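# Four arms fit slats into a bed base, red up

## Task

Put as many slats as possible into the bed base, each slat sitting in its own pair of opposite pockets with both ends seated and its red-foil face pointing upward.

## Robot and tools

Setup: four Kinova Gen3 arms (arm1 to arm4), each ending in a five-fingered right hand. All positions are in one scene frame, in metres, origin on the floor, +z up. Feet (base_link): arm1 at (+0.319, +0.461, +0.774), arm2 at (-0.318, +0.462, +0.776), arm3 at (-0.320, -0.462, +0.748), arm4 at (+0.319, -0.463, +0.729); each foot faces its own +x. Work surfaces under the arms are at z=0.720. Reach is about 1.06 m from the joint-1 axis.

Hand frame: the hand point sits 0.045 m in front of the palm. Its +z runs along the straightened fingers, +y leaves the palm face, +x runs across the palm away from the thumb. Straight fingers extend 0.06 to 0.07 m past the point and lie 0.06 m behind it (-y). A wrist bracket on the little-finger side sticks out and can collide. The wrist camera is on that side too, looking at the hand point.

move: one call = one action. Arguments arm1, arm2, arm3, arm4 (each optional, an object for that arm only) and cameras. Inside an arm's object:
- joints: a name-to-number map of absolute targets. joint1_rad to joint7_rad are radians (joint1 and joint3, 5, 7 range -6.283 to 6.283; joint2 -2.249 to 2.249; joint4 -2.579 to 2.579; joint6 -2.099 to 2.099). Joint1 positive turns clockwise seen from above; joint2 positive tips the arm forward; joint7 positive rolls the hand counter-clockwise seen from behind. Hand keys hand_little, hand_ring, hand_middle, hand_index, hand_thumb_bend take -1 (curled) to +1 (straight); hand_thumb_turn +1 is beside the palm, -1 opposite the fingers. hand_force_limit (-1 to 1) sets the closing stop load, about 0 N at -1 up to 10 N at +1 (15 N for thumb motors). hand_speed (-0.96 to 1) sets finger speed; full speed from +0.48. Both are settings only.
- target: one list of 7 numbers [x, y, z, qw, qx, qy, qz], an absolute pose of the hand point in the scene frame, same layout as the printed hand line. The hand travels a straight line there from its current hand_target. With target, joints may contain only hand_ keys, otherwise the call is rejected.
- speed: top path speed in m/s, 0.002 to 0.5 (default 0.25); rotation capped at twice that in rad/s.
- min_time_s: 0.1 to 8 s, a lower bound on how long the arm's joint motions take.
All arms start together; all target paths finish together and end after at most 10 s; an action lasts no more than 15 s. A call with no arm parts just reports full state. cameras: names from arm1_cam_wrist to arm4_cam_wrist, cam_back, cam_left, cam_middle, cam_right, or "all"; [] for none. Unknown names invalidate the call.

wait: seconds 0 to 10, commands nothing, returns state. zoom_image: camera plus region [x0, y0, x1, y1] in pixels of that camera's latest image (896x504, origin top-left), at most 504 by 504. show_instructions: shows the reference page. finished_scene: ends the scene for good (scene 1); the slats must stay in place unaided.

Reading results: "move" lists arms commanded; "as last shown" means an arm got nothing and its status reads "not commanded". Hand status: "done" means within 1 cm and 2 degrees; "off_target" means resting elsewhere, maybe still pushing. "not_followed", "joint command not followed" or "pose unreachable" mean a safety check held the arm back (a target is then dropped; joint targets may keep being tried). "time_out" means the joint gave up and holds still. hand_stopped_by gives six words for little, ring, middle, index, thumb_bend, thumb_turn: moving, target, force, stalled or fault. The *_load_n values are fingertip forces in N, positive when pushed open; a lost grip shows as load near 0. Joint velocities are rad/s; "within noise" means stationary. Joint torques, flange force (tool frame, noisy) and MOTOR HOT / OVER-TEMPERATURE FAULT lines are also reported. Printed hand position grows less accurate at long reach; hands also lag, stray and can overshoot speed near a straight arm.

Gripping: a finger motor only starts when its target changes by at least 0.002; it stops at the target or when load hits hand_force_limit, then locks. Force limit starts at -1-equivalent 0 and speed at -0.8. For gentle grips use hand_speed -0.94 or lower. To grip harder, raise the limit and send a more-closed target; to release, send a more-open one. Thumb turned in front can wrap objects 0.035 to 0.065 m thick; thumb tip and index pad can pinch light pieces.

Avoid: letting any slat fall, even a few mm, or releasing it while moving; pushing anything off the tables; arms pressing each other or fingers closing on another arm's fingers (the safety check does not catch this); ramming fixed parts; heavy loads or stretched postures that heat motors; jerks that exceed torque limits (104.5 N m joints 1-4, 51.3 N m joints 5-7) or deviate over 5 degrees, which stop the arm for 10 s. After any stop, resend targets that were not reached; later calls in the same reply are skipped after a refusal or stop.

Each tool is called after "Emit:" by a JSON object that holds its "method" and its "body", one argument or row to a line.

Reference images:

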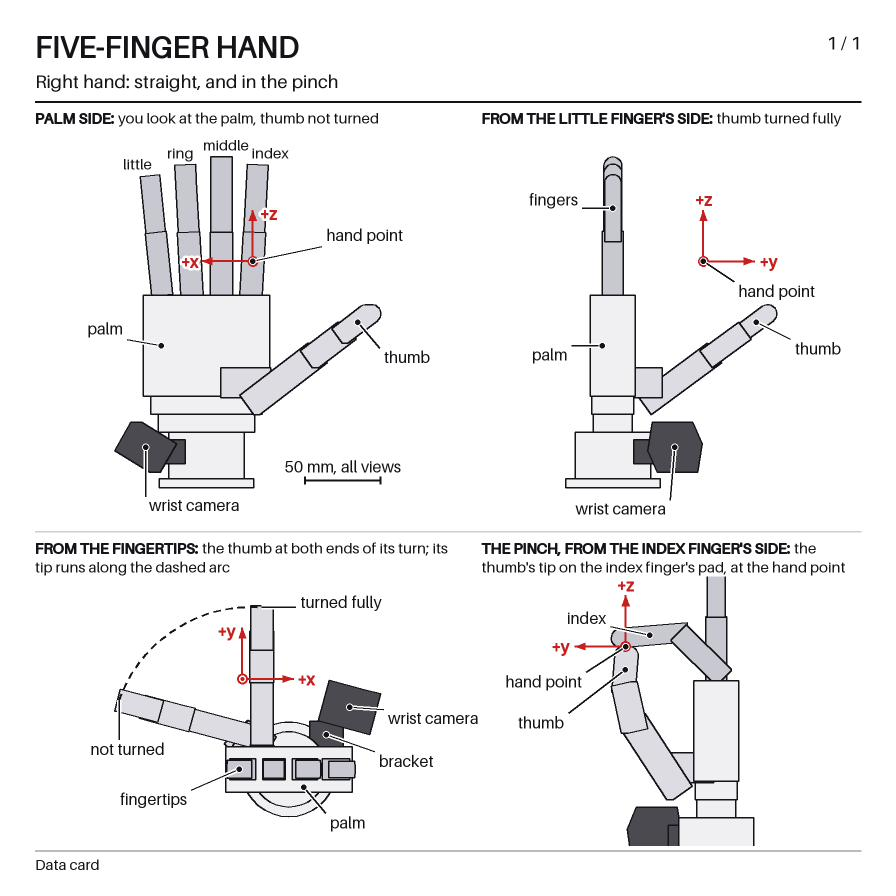

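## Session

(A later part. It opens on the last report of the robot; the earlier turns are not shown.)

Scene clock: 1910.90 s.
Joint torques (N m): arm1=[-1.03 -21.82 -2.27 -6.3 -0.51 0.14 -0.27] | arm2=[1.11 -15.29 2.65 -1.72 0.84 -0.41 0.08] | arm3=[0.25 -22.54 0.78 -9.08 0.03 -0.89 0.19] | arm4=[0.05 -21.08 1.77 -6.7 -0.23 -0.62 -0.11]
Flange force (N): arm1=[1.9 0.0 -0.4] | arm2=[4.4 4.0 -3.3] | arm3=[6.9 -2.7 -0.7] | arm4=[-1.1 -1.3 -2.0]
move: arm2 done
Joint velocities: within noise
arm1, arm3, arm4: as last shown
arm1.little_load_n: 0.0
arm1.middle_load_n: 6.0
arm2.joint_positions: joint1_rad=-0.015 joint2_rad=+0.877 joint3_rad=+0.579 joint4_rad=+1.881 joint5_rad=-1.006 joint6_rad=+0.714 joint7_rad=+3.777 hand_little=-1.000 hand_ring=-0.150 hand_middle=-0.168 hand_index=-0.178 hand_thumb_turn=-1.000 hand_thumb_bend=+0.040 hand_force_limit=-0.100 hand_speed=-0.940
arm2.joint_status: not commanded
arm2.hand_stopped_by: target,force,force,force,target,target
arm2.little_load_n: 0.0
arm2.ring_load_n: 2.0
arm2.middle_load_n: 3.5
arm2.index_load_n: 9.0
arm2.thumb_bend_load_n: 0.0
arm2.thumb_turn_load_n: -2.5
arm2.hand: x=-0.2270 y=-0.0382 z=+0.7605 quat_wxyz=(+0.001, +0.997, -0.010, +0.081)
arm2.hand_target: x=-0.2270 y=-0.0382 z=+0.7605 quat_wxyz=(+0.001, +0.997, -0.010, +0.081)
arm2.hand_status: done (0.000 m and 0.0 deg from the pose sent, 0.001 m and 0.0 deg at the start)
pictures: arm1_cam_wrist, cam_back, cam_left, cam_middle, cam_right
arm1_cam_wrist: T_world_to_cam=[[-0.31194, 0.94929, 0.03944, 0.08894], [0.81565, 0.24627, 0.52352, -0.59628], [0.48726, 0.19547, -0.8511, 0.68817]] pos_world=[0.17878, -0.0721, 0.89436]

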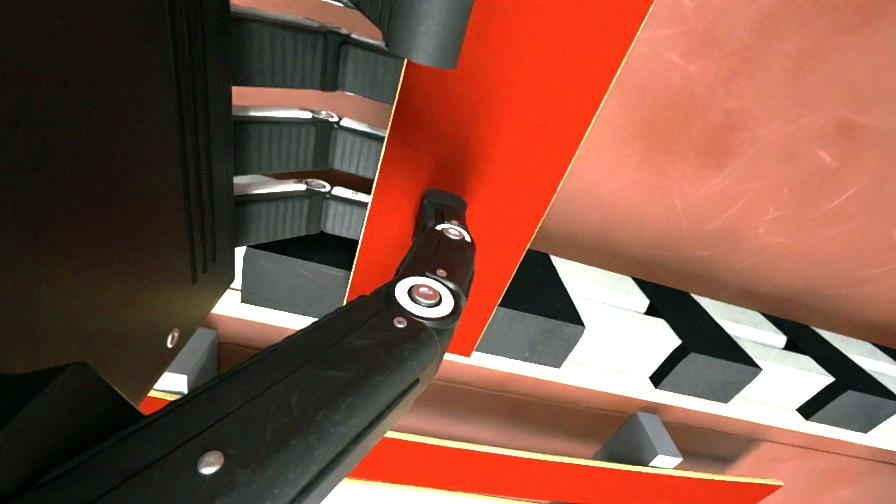

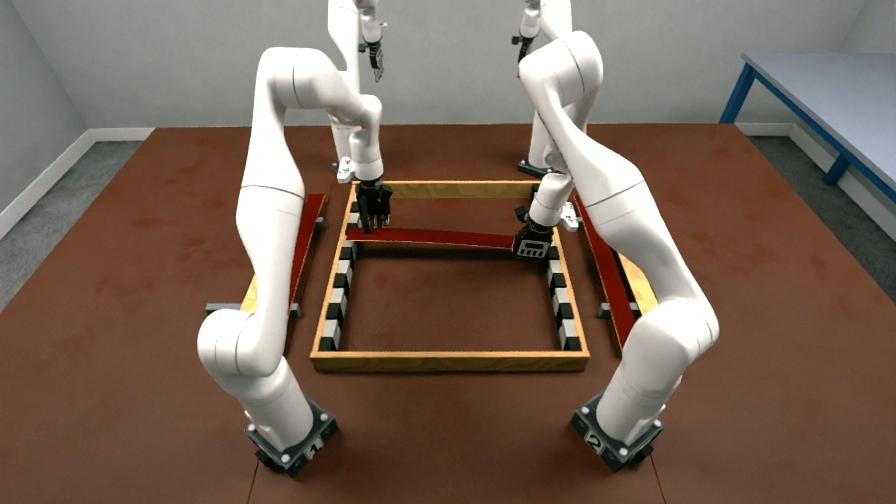

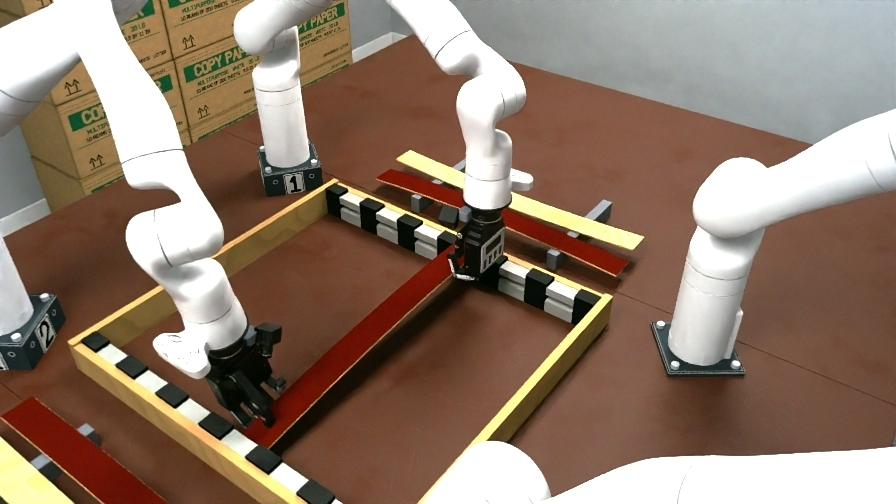

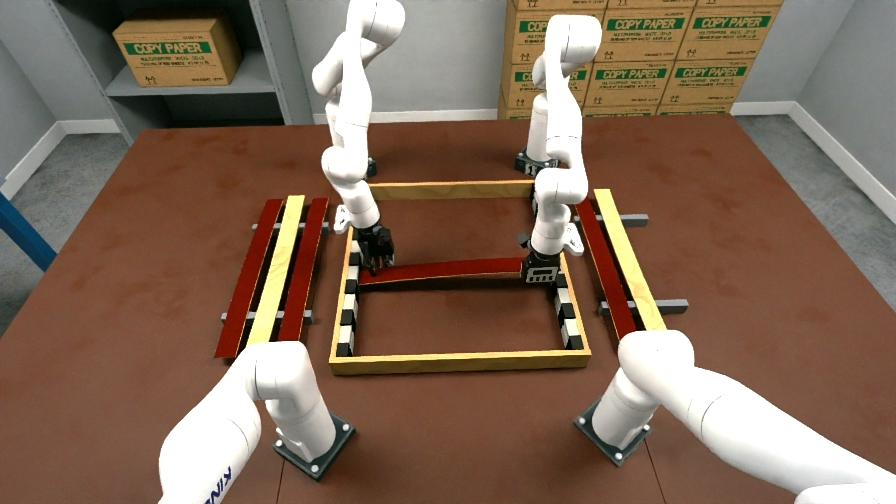

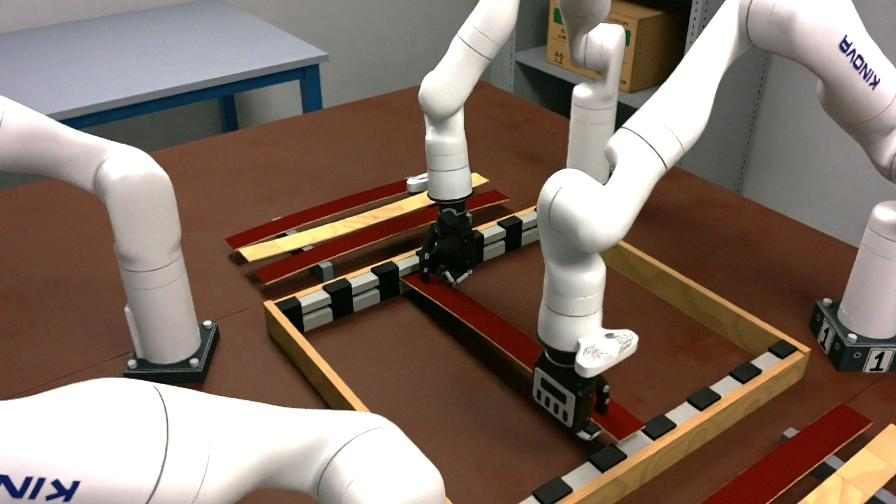

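Emit:
{"method": "move", "body": {
  "arm1": {"target": [0.2342, -0.0525, 0.80, -0.00567, -0.0192, 0.99980, -0.00011], "speed": 0.03}
}}

Emit:
{"method": "move", "body": {
  "arm1": {"target": [0.2145, -0.0525, 0.803, -0.12185, -0.01906, 0.99237, -0.00234], "speed": 0.03},
  "cameras": ["cam_left", "cam_back", "arm1_cam_wrist", "cam_middle", "cam_right"]
}}

Emit:
{"method": "zoom_image", "body": {
  "camera": "cam_middle",
  "region": [320, 180, 600, 300]
}}

Emit:
{"method": "zoom_image", "body": {
  "camera": "cam_right",
  "region": [540, 350, 720, 480]
}}

Emit:
{"method": "zoom_image", "body": {
  "camera": "cam_right",
  "region": [370, 220, 470, 310]
}}

Emit:
{"method": "zoom_image", "body": {
  "camera": "cam_back",
  "region": [320, 200, 400, 280]
}}

Scene clock: 2002.37 s.
Joint torques (N m): arm1=[-1.1 -21.54 -2.38 -5.78 -0.75 0.5 -0.53] | arm2=[1.76 -15.16 3.31 -1.92 0.73 -0.85 -0.15] | arm3=[0.27 -22.48 0.76 -8.95 0.09 -0.94 0.21] | arm4=[0.05 -21 1.75 -6.75 -0.21 -0.63 -0.09]
Flange force (N): arm1=[2.7 -1.0 -0.1] | arm2=[5.2 3.0 -3.6] | arm3=[6.3 -2.4 -0.8] | arm4=[-0.8 -1.4 -2.3]
move: arm1 done
Joint velocities: within noise
arm1.joint_positions: joint1_rad=-0.497 joint2_rad=+0.944 joint3_rad=+0.004 joint4_rad=+1.286 joint5_rad=+0.014 joint6_rad=+0.926 joint7_rad=+0.174 hand_little=-1.000 hand_ring=-0.207 hand_middle=-0.194 hand_index=-0.195 hand_thumb_turn=-1.000 hand_thumb_bend=+0.041 hand_force_limit=+0.200 hand_speed=-0.940
arm1.joint_status: not commanded
arm1.hand_stopped_by: target,force,force,force,target,target
arm1.little_load_n: 0.0
arm1.ring_load_n: 11.0
arm1.middle_load_n: 6.5
arm1.index_load_n: 4.5
arm1.thumb_bend_load_n: 3.0
arm1.thumb_turn_load_n: 0.0
arm1.hand: x=+0.2342 y=-0.0525 z=+0.8000 quat_wxyz=(+0.006, +0.019, -1.000, +0.000)
arm1.hand_target: x=+0.2342 y=-0.0525 z=+0.8000 quat_wxyz=(+0.006, +0.019, -1.000, +0.000)
arm1.hand_status: done (0.000 m and 0.0 deg from the pose sent, 0.006 m and 0.3 deg at the start)
arm2, arm3, arm4: as last shown
arm2.joint_positions: joint1_rad=-0.015 joint2_rad=+0.877 joint3_rad=+0.579 joint4_rad=+1.881 joint5_rad=-1.006 joint6_rad=+0.714 joint7_rad=+3.777 hand_little=-1.000 hand_ring=-0.151 hand_middle=-0.168 hand_index=-0.178 hand_thumb_turn=-1.000 hand_thumb_bend=+0.040 hand_force_limit=-0.100 hand_speed=-0.940
arm2.ring_load_n: 1.5
arm2.middle_load_n: 3.0
arm2.index_load_n: 10.0
arm2.hand: x=-0.2270 y=-0.0382 z=+0.7605 quat_wxyz=(+0.001, +0.997, -0.010, +0.082)
arm2.hand_target: x=-0.2270 y=-0.0382 z=+0.7605 quat_wxyz=(+0.001, +0.997, -0.010, +0.082)
pictures: none

Scene clock: 2006.73 s.
Joint torques (N m): arm1=[26.22 -20.83 28.33 -5.78 16.72 0.47 2.93] | arm2=[-8.11 -13.26 -7.22 -8.02 -2.05 1.32 1.16] | arm3=[0.3 -22.48 0.74 -9 0 -0.88 0.22] | arm4=[0.02 -21.03 1.76 -6.74 -0.21 -0.64 -0.1]
Flange force (N): arm1=[-49.2 -5.2 -11.9] | arm2=[-14.1 -6.3 -21.8] | arm3=[6.7 -2.4 -0.7] | arm4=[-1.0 -1.4 -2.2]
move: arm1 done
Joint velocities: within noise
arm1.joint_positions: joint1_rad=-0.675 joint2_rad=+0.929 joint3_rad=+0.163 joint4_rad=+1.338 joint5_rad=+0.149 joint6_rad=+0.877 joint7_rad=+0.007 hand_little=-1.000 hand_ring=-0.205 hand_middle=-0.194 hand_index=-0.195 hand_thumb_turn=-0.999 hand_thumb_bend=+0.042 hand_force_limit=+0.200 hand_speed=-0.940
arm1.joint_status: not commanded
arm1.hand_stopped_by: target,force,force,force,target,target
arm1.little_load_n: 0.0
arm1.ring_load_n: 27.0
arm1.middle_load_n: 13.0
arm1.index_load_n: 0.5
arm1.thumb_bend_load_n: 9.0
arm1.thumb_turn_load_n: 23.0
arm1.hand: x=+0.2145 y=-0.0525 z=+0.8030 quat_wxyz=(+0.122, +0.019, -0.992, +0.002)
arm1.hand_target: x=+0.2145 y=-0.0525 z=+0.8030 quat_wxyz=(+0.122, +0.019, -0.992, +0.002)
arm1.hand_status: done (0.000 m and 0.0 deg from the pose sent, 0.020 m and 13.4 deg at the start)
arm2, arm3, arm4: as last shown
arm2.ring_load_n: 0.0
arm2.middle_load_n: 0.0
arm2.index_load_n: 14.5
arm2.thumb_turn_load_n: 1.5
pictures: arm1_cam_wrist, cam_back, cam_left, cam_middle, cam_right
arm1_cam_wrist: T_world_to_cam=[[-0.30019, 0.94829, 0.10312, 0.02414], [0.91294, 0.25429, 0.31917, -0.44137], [0.27645, 0.18996, -0.94207, 0.82044]] pos_world=[0.18338, -0.0665, 0.91129]

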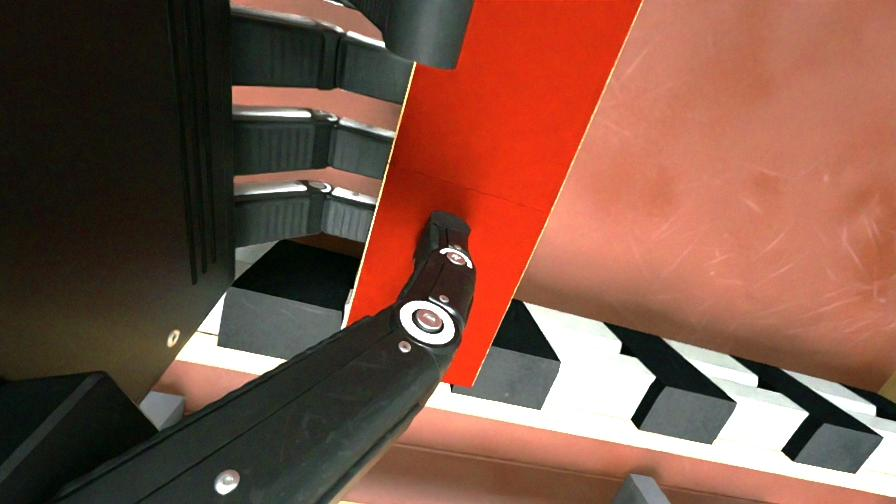

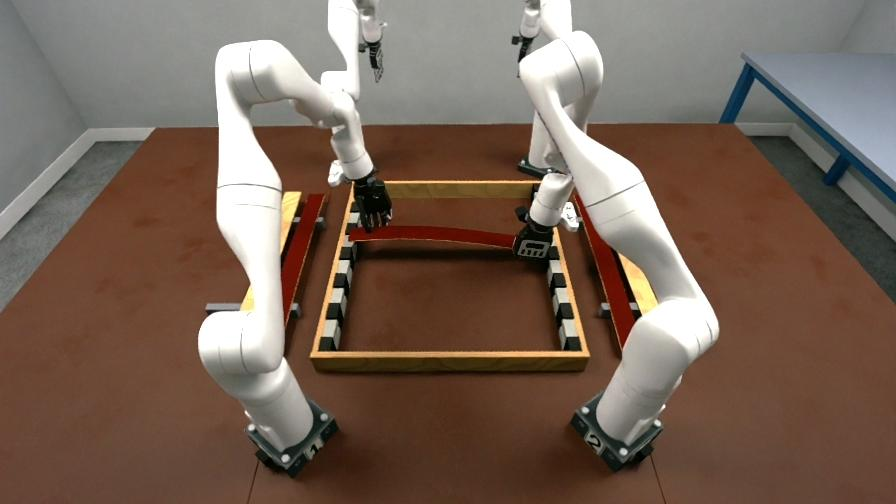

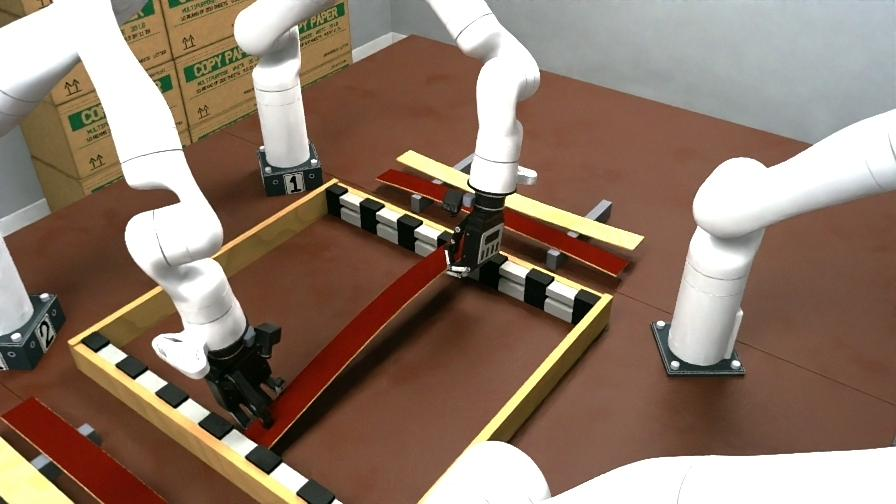

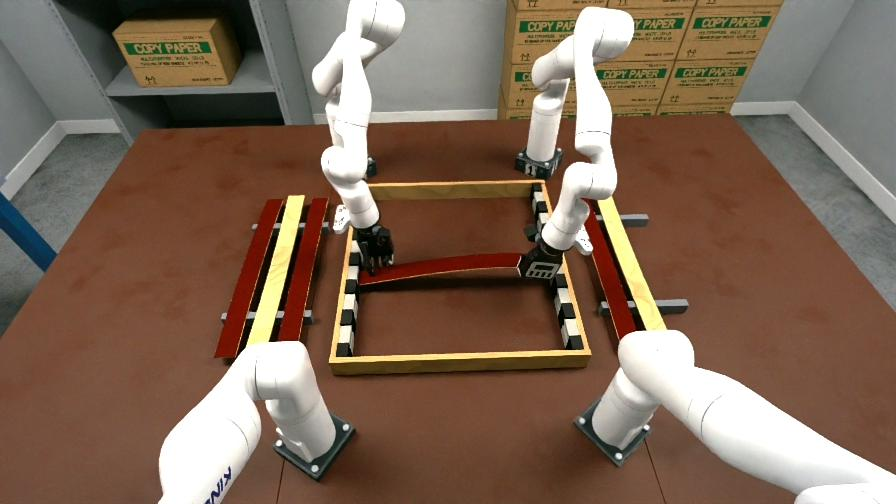

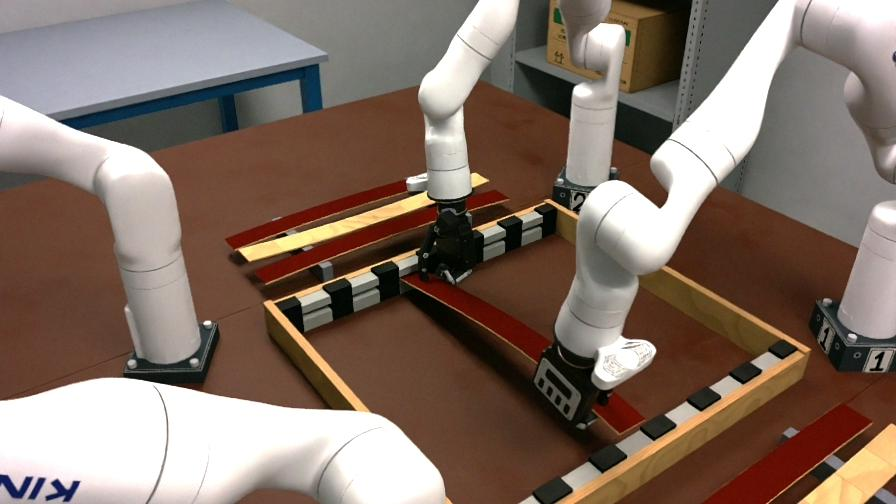

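Scaled by 1.800 from the camera's image (finer frame: 1280x720).

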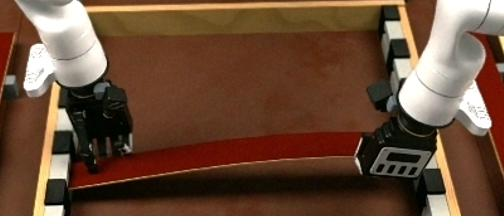

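Scaled by 2.800 from the camera's image (finer frame: 1280x720).

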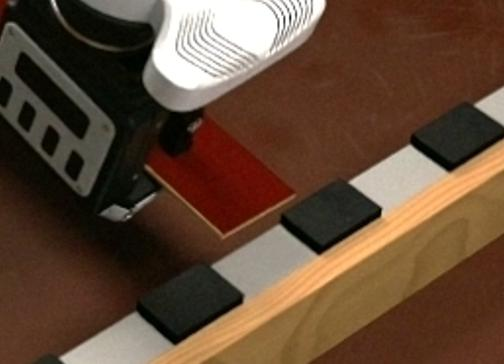

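Scaled by 5.040 from the camera's image (finer frame: 1280x720).

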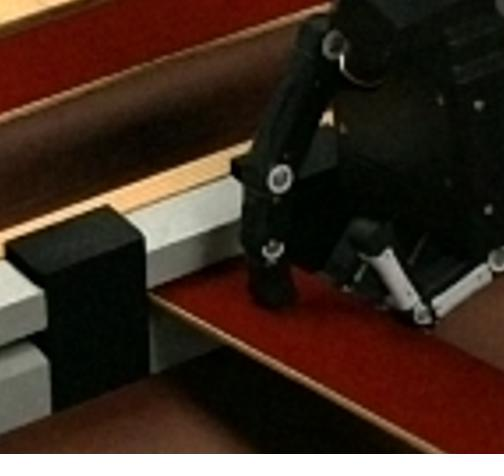

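Scaled by 6.300 from the camera's image (finer frame: 1280x720).

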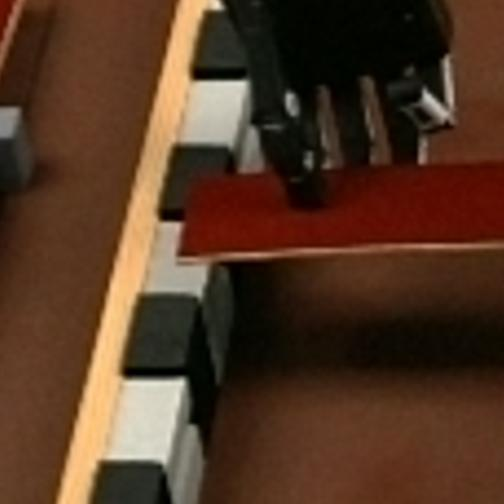

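Emit:
{"method": "move", "body": {
  "arm1": {"target": [0.2342, -0.0525, 0.80, -0.00567, -0.0192, 0.99980, -0.00011], "speed": 0.06},
  "cameras": ["arm1_cam_wrist", "arm2_cam_wrist", "cam_right"]
}}

Emit:
{"method": "zoom_image", "body": {
  "camera": "cam_right",
  "region": [540, 350, 720, 480]
}}

Emit:
{"method": "zoom_image", "body": {
  "camera": "cam_right",
  "region": [370, 220, 470, 310]
}}

Scene clock: 2062.00 s.
Joint torques (N m): arm1=[-3.15 -21.7 -4.49 -5.87 -2 0.48 -0.72] | arm2=[3.61 -14.7 5.21 -1.69 1.34 -1.81 -0.07] | arm3=[0.31 -22.47 0.8 -8.99 0.01 -0.9 0.2] | arm4=[0.05 -21.05 1.75 -6.77 -0.2 -0.65 -0.07]
Flange force (N): arm1=[6.5 -0.2 0.3] | arm2=[9.3 2.1 -3.2] | arm3=[6.6 -2.5 -0.8] | arm4=[-0.9 -1.3 -2.2]
move: arm1 done
Joint velocities: within noise
arm1.joint_positions: joint1_rad=-0.497 joint2_rad=+0.944 joint3_rad=+0.004 joint4_rad=+1.286 joint5_rad=+0.014 joint6_rad=+0.926 joint7_rad=+0.174 hand_little=-1.000 hand_ring=-0.206 hand_middle=-0.194 hand_index=-0.195 hand_thumb_turn=-1.000 hand_thumb_bend=+0.042 hand_force_limit=+0.200 hand_speed=-0.940
arm1.joint_status: not commanded
arm1.hand_stopped_by: target,force,force,force,target,target
arm1.little_load_n: 0.0
arm1.ring_load_n: 10.0
arm1.middle_load_n: 5.0
arm1.index_load_n: 2.5
arm1.thumb_bend_load_n: 9.5
arm1.thumb_turn_load_n: 0.0
arm1.hand: x=+0.2342 y=-0.0525 z=+0.8000 quat_wxyz=(+0.006, +0.019, -1.000, +0.000)
arm1.hand_target: x=+0.2342 y=-0.0525 z=+0.8000 quat_wxyz=(+0.006, +0.019, -1.000, +0.000)
arm1.hand_status: done (0.000 m and 0.0 deg from the pose sent, 0.020 m and 13.4 deg at the start)
arm2, arm3, arm4: as last shown
arm2.ring_load_n: 1.5
arm2.middle_load_n: 3.0
arm2.index_load_n: 9.5
arm2.thumb_turn_load_n: -0.5
arm3.thumb_bend_load_n: -0.5
arm1_cam_wrist: T_world_to_cam=[[-0.3169, 0.94764, 0.03937, 0.08519], [0.81434, 0.25057, 0.52351, -0.59893], [0.48624, 0.19796, -0.85111, 0.69071]] pos_world=[0.17888, -0.06739, 0.89807]
arm2_cam_wrist: T_world_to_cam=[[0.19653, -0.97992, 0.03373, -0.01675], [-0.9001, -0.16666, 0.40254, -0.52134], [-0.38884, -0.10947, -0.91478, 0.71915]] pos_world=[-0.18633, -0.02457, 0.86829]

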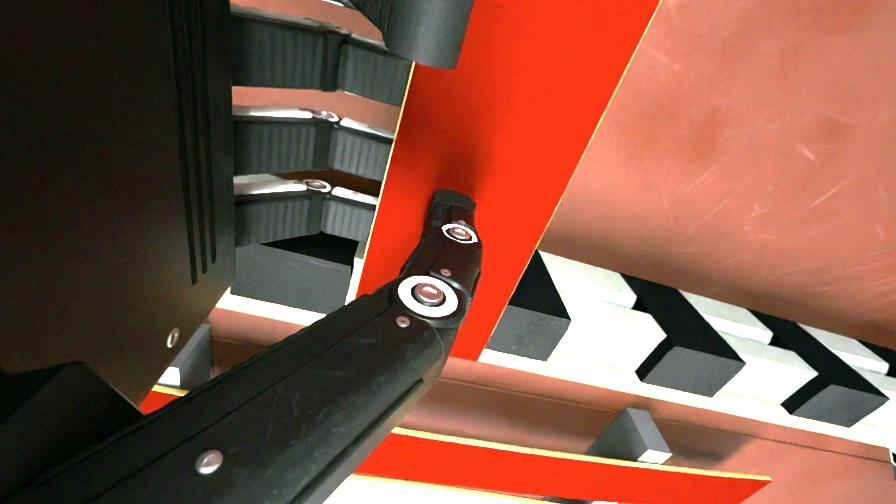

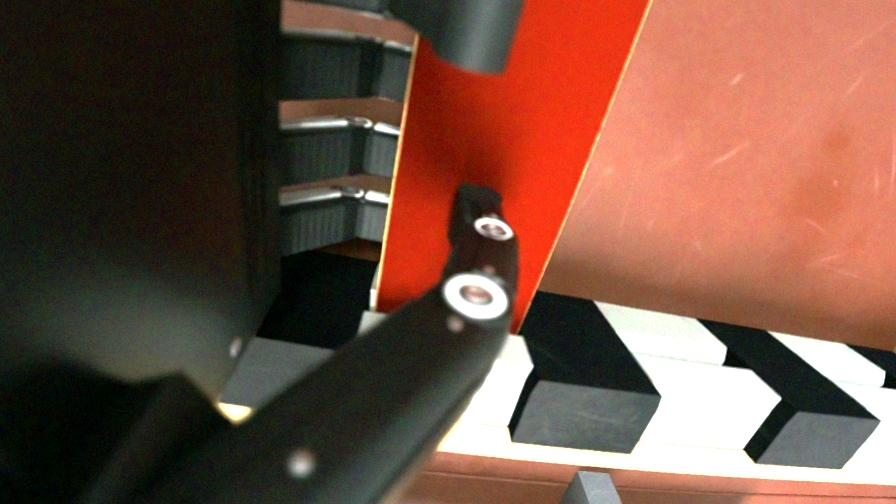

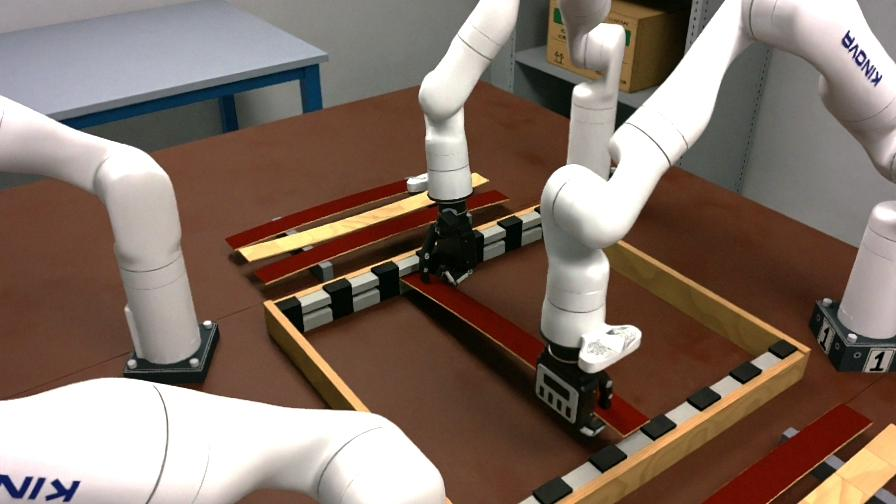

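Scaled by 2.800 from the camera's image (finer frame: 1280x720).

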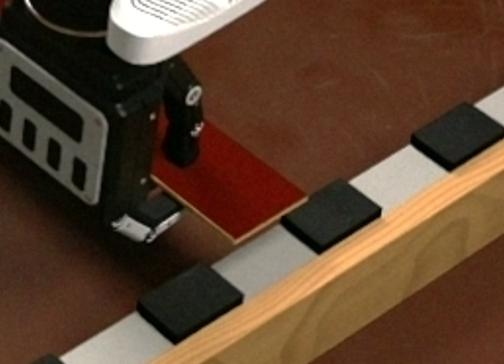

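Scaled by 5.040 from the camera's image (finer frame: 1280x720).

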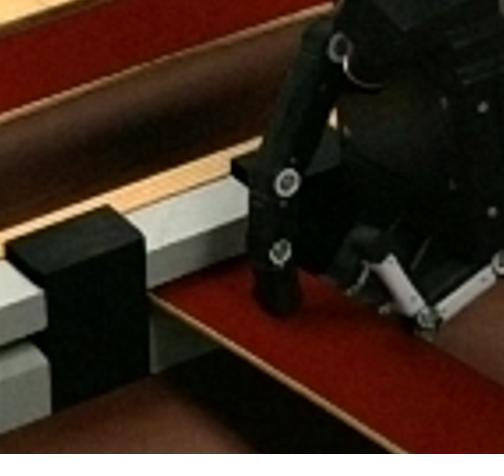

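Emit:
{"method": "zoom_image", "body": {
  "camera": "arm1_cam_wrist",
  "region": [320, 220, 600, 380]
}}

Scaled by 1.800 from the camera's image (finer frame: 1280x720).

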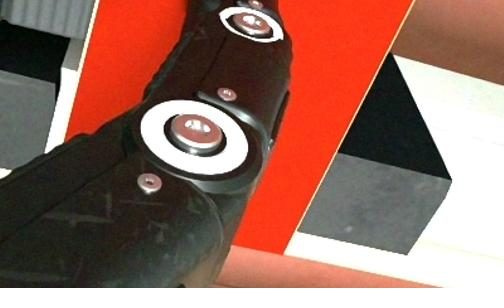

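Emit:
{"method": "move", "body": {
  "arm2": {"joints": {"hand_thumb_bend": 0.6, "hand_index": 0.08, "hand_middle": 0.08, "hand_ring": 0.08, "hand_speed": -0.6}}
}}

Emit:
{"method": "move", "body": {
  "arm2": {"target": [-0.22, 0.03, 0.7605, 0.00078, 0.99662, -0.00957, 0.0815], "speed": 0.08},
  "cameras": ["cam_right", "cam_middle"]
}}

Emit:
{"method": "zoom_image", "body": {
  "camera": "cam_right",
  "region": [370, 200, 490, 310]
}}

Scene clock: 2164.30 s.
Joint torques (N m): arm1=[0.98 -21.43 -0.25 -6.16 0.51 0.14 -0.19] | arm2=[-0.79 -16.25 1.01 -2.84 0.37 0.17 0.34] | arm3=[0.26 -22.6 0.73 -8.9 0.01 -0.89 0.23] | arm4=[0.04 -21.07 1.79 -6.69 -0.23 -0.62 -0.11]
Flange force (N): arm1=[-1.6 -0.7 -0.8] | arm2=[0.5 3.5 -3.3] | arm3=[6.1 -2.2 -0.4] | arm4=[-1.2 -1.4 -2.1]
move: arm2 done
Joint velocities: within noise
arm1: as last shown
arm1.ring_load_n: 8.5
arm1.index_load_n: 3.0
arm2.joint_positions: joint1_rad=-0.015 joint2_rad=+0.877 joint3_rad=+0.579 joint4_rad=+1.881 joint5_rad=-1.006 joint6_rad=+0.714 joint7_rad=+3.777 hand_little=-1.000 hand_ring=+0.080 hand_middle=+0.080 hand_index=+0.080 hand_thumb_turn=-1.000 hand_thumb_bend=+0.600 hand_force_limit=-0.100 hand_speed=-0.600
arm2.joint_status: all done
arm2.hand_stopped_by: target,target,target,target,target,target
arm2.little_load_n: 0.0
arm2.ring_load_n: 0.0
arm2.middle_load_n: 0.0
arm2.index_load_n: 0.0
arm2.thumb_bend_load_n: 0.0
arm2.thumb_turn_load_n: 0.5
arm2.hand: x=-0.2270 y=-0.0382 z=+0.7605 quat_wxyz=(+0.001, +0.997, -0.010, +0.081)
arm2.hand_target: x=-0.2270 y=-0.0382 z=+0.7605 quat_wxyz=(+0.001, +0.997, -0.010, +0.081)
arm2.hand_status: not commanded
arm3.joint_positions: joint1_rad=+2.552 joint2_rad=+0.900 joint3_rad=+0.000 joint4_rad=+1.300 joint5_rad=+0.000 joint6_rad=+0.600 joint7_rad=-2.045 hand_little=+1.000 hand_ring=+1.000 hand_middle=+1.000 hand_index=+1.000 hand_thumb_turn=+1.000 hand_thumb_bend=+1.000 hand_force_limit=+0.000 hand_speed=-0.800
arm3.joint_status: not commanded
arm3.hand_stopped_by: target,target,target,target,target,target
arm3.little_load_n: 0.0
arm3.ring_load_n: 0.0
arm3.middle_load_n: 0.0
arm3.index_load_n: 0.0
arm3.thumb_bend_load_n: 0.0
arm3.thumb_turn_load_n: 0.0
arm3.hand: x=-0.3049 y=-1.2053 z=+0.8219 quat_wxyz=(-0.142, -0.841, -0.514, +0.090)
arm3.hand_target: x=-0.3049 y=-1.2053 z=+0.8219 quat_wxyz=(-0.142, -0.841, -0.514, +0.090)
arm3.hand_status: not commanded
arm4.joint_positions: joint1_rad=+3.778 joint2_rad=+0.900 joint3_rad=+0.000 joint4_rad=+1.300 joint5_rad=+0.000 joint6_rad=+0.600 joint7_rad=-1.821 hand_little=+1.000 hand_ring=+1.000 hand_middle=+1.000 hand_index=+1.000 hand_thumb_turn=+1.000 hand_thumb_bend=+1.000 hand_force_limit=+0.000 hand_speed=-0.800
arm4.joint_status: not commanded
arm4.hand_stopped_by: target,target,target,target,target,target
arm4.little_load_n: 0.0
arm4.ring_load_n: 0.0
arm4.middle_load_n: 0.0
arm4.index_load_n: 0.0
arm4.thumb_bend_load_n: 0.0
arm4.thumb_turn_load_n: 0.0
arm4.hand: x=+0.3472 y=-1.1959 z=+0.8062 quat_wxyz=(-0.132, -0.777, -0.606, +0.111)
arm4.hand_target: x=+0.3472 y=-1.1959 z=+0.8062 quat_wxyz=(-0.132, -0.777, -0.606, +0.111)
arm4.hand_status: not commanded
pictures: none

Scene clock: 2165.67 s.
Joint torques (N m): arm1=[1.02 -21.42 -0.29 -6.17 0.5 0.17 -0.19] | arm2=[-0.77 -14.39 0.23 -1.93 0.42 0.2 0.33] | arm3=[0.3 -22.54 0.71 -9.06 0.01 -0.88 0.21] | arm4=[0.04 -21.01 1.77 -6.74 -0.22 -0.62 -0.07]
Flange force (N): arm1=[-1.7 -0.6 -0.8] | arm2=[0.6 4.1 -4.3] | arm3=[6.9 -2.5 -0.7] | arm4=[-0.8 -1.4 -2.2]
move: arm2 done
Joint velocities: within noise
arm1, arm3, arm4: as last shown
arm1.ring_load_n: 9.0
arm2.joint_positions: joint1_rad=-0.051 joint2_rad=+0.789 joint3_rad=+0.508 joint4_rad=+2.103 joint5_rad=-1.117 joint6_rad=+0.565 joint7_rad=+3.893 hand_little=-1.000 hand_ring=+0.080 hand_middle=+0.080 hand_index=+0.080 hand_thumb_turn=-1.000 hand_thumb_bend=+0.600 hand_force_limit=-0.100 hand_speed=-0.600
arm2.joint_status: not commanded
arm2.hand_stopped_by: target,target,target,target,target,target
arm2.little_load_n: 0.0
arm2.ring_load_n: 0.0
arm2.middle_load_n: 0.0
arm2.index_load_n: 0.0
arm2.thumb_bend_load_n: 0.0
arm2.thumb_turn_load_n: 0.0
arm2.hand: x=-0.2200 y=+0.0300 z=+0.7605 quat_wxyz=(+0.001, +0.997, -0.010, +0.081)
arm2.hand_target: x=-0.2200 y=+0.0300 z=+0.7605 quat_wxyz=(+0.001, +0.997, -0.010, +0.081)
arm2.hand_status: done (0.000 m and 0.0 deg from the pose sent, 0.069 m and 0.0 deg at the start)
pictures: cam_middle, cam_right

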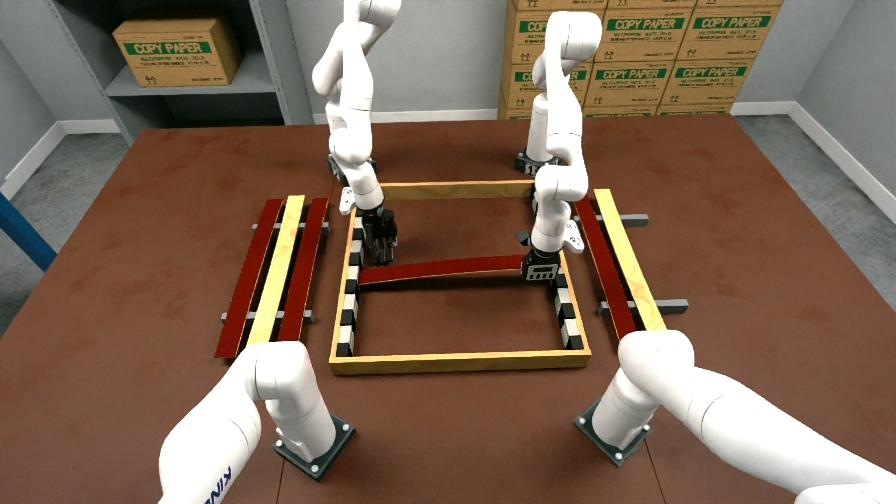

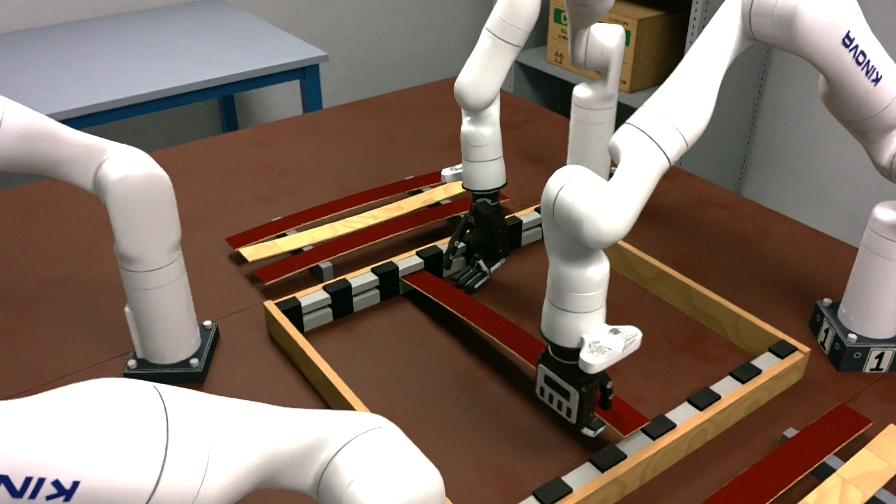

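Scaled by 4.200 from the camera's image (finer frame: 1280x720).

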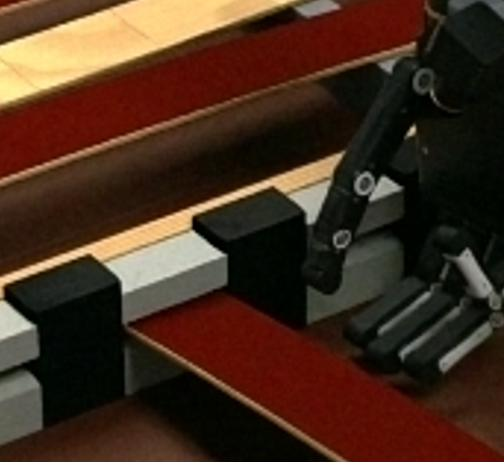

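Emit:
{"method": "move", "body": {
  "arm2": {"target": [-0.036, 0.06, 0.84, 0.0004, 0.99905, -0.0087, 0.0436], "speed": 0.15, "joints": {"hand_thumb_bend": 1.0, "hand_speed": -0.5, "hand_little": 0.0, "hand_index": 0.0, "hand_middle": 0.0, "hand_ring": 0.0}}
}}

Emit:
{"method": "move", "body": {
  "arm2": {"target": [-0.036, 0.03, 0.785, 0.0004, 0.99905, -0.0087, 0.0436], "speed": 0.1},
  "cameras": ["cam_right", "cam_left", "arm2_cam_wrist"]
}}

Emit:
{"method": "zoom_image", "body": {
  "camera": "cam_right",
  "region": [440, 220, 600, 360]
}}

Emit:
{"method": "zoom_image", "body": {
  "camera": "cam_left",
  "region": [240, 180, 500, 450]
}}

Scene clock: 2223.20 s.
Joint torques (N m): arm1=[1.01 -21.47 -0.26 -6.17 0.5 0.16 -0.16] | arm2=[-0.75 -15.06 1.65 -4.03 0.44 -0.06 0.35] | arm3=[0.38 -22.57 0.76 -9 -0.01 -0.91 0.19] | arm4=[0.04 -21 1.78 -6.73 -0.22 -0.62 -0.09]
Flange force (N): arm1=[-1.7 -0.8 -0.7] | arm2=[1.7 2.2 -3.2] | arm3=[6.6 -2.3 -0.6] | arm4=[-0.9 -1.4 -2.2]
move: arm2 done
Joint velocities: within noise
arm1, arm3, arm4: as last shown
arm2.joint_positions: joint1_rad=-0.666 joint2_rad=+0.764 joint3_rad=+0.771 joint4_rad=+1.840 joint5_rad=-0.815 joint6_rad=+0.831 joint7_rad=+3.083 hand_little=+0.000 hand_ring=+0.000 hand_middle=+0.000 hand_index=+0.000 hand_thumb_turn=-1.000 hand_thumb_bend=+1.000 hand_force_limit=-0.100 hand_speed=-0.500
arm2.joint_status: all done
arm2.hand_stopped_by: target,target,target,target,target,target
arm2.little_load_n: 0.0
arm2.ring_load_n: 0.0
arm2.middle_load_n: 0.0
arm2.index_load_n: 0.0
arm2.thumb_bend_load_n: 0.0
arm2.thumb_turn_load_n: 0.0
arm2.hand: x=-0.0360 y=+0.0600 z=+0.8400 quat_wxyz=(+0.000, +0.999, -0.009, +0.044)
arm2.hand_target: x=-0.0360 y=+0.0600 z=+0.8400 quat_wxyz=(+0.000, +0.999, -0.009, +0.044)
arm2.hand_status: done (0.000 m and 0.0 deg from the pose sent, 0.203 m and 4.4 deg at the start)
pictures: none

Scene clock: 2224.33 s.
Joint torques (N m): arm1=[1 -21.44 -0.27 -6.21 0.49 0.15 -0.16] | arm2=[-0.74 -16.58 1.8 -3.47 0.46 -0.04 0.32] | arm3=[0.28 -22.46 0.76 -9.05 0 -0.9 0.14] | arm4=[0.08 -21.04 1.77 -6.77 -0.2 -0.63 -0.1]
Flange force (N): arm1=[-1.7 -0.5 -0.7] | arm2=[1.9 2.7 -3.0] | arm3=[6.8 -2.7 -0.9] | arm4=[-0.8 -1.3 -2.2]
move: arm2 done
Joint velocities: within noise
arm1, arm3, arm4: as last shown
arm2.joint_positions: joint1_rad=-0.555 joint2_rad=+0.889 joint3_rad=+0.684 joint4_rad=+1.787 joint5_rad=-0.905 joint6_rad=+0.764 joint7_rad=+3.177 hand_little=+0.000 hand_ring=+0.000 hand_middle=+0.000 hand_index=+0.000 hand_thumb_turn=-1.000 hand_thumb_bend=+1.000 hand_force_limit=-0.100 hand_speed=-0.500
arm2.joint_status: not commanded
arm2.hand_stopped_by: target,target,target,target,target,target
arm2.little_load_n: 0.0
arm2.ring_load_n: 0.5
arm2.middle_load_n: 0.0
arm2.index_load_n: 0.0
arm2.thumb_bend_load_n: -0.5
arm2.thumb_turn_load_n: 0.0
arm2.hand: x=-0.0360 y=+0.0300 z=+0.7850 quat_wxyz=(+0.000, +0.999, -0.009, +0.044)
arm2.hand_target: x=-0.0360 y=+0.0300 z=+0.7850 quat_wxyz=(+0.000, +0.999, -0.009, +0.044)
arm2.hand_status: done (0.000 m and 0.0 deg from the pose sent, 0.063 m and 0.0 deg at the start)
pictures: arm2_cam_wrist, cam_left, cam_right
arm2_cam_wrist: T_world_to_cam=[[0.20011, -0.97962, 0.01748, 0.02455], [-0.86668, -0.16866, 0.46949, -0.39924], [-0.45698, -0.1091, -0.88276, 0.79574]] pos_world=[0.01271, 0.04353, 0.88946]

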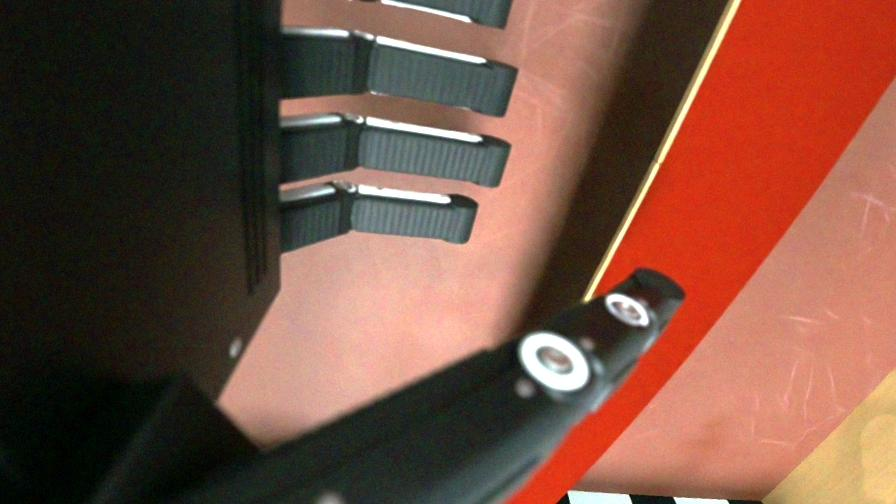

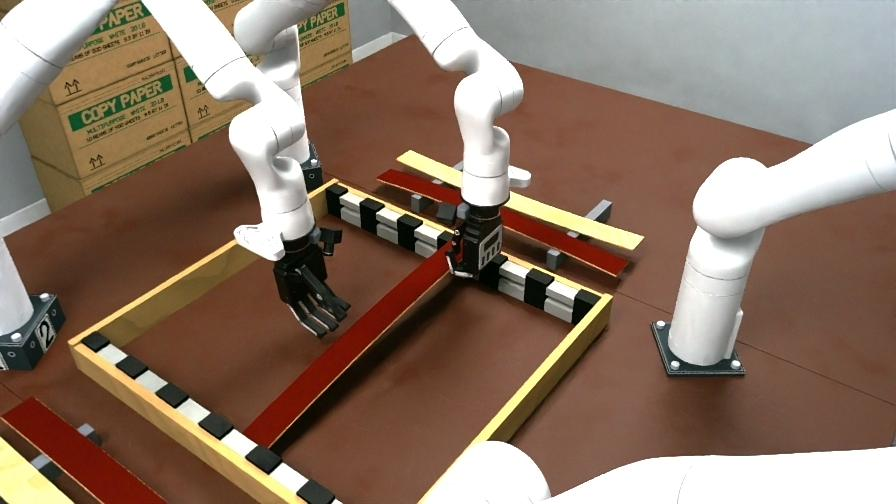

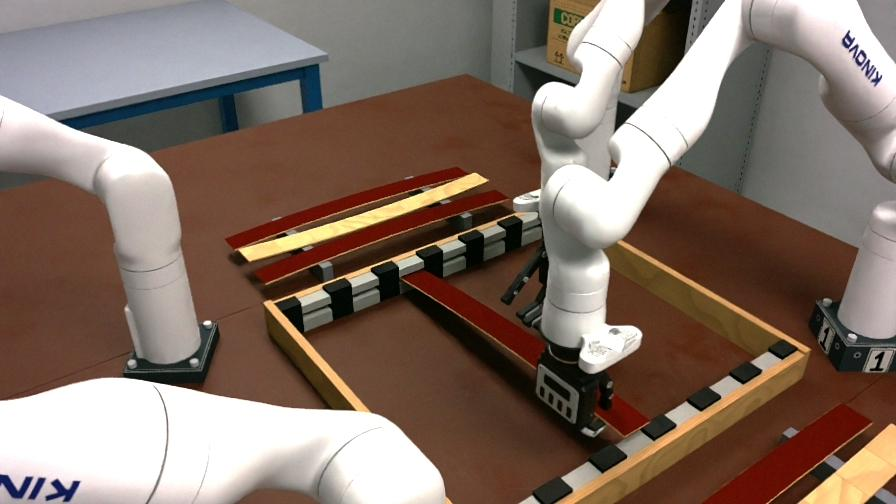

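Scaled by 3.150 from the camera's image (finer frame: 1280x720).

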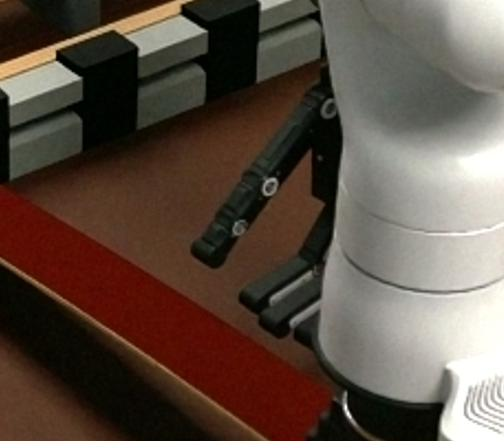

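Scaled by 1.867 from the camera's image (finer frame: 1280x720).

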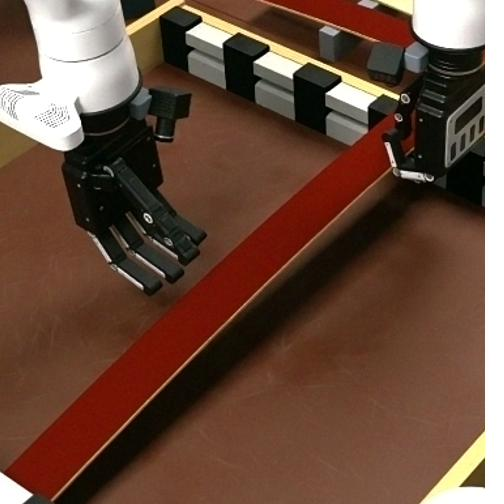

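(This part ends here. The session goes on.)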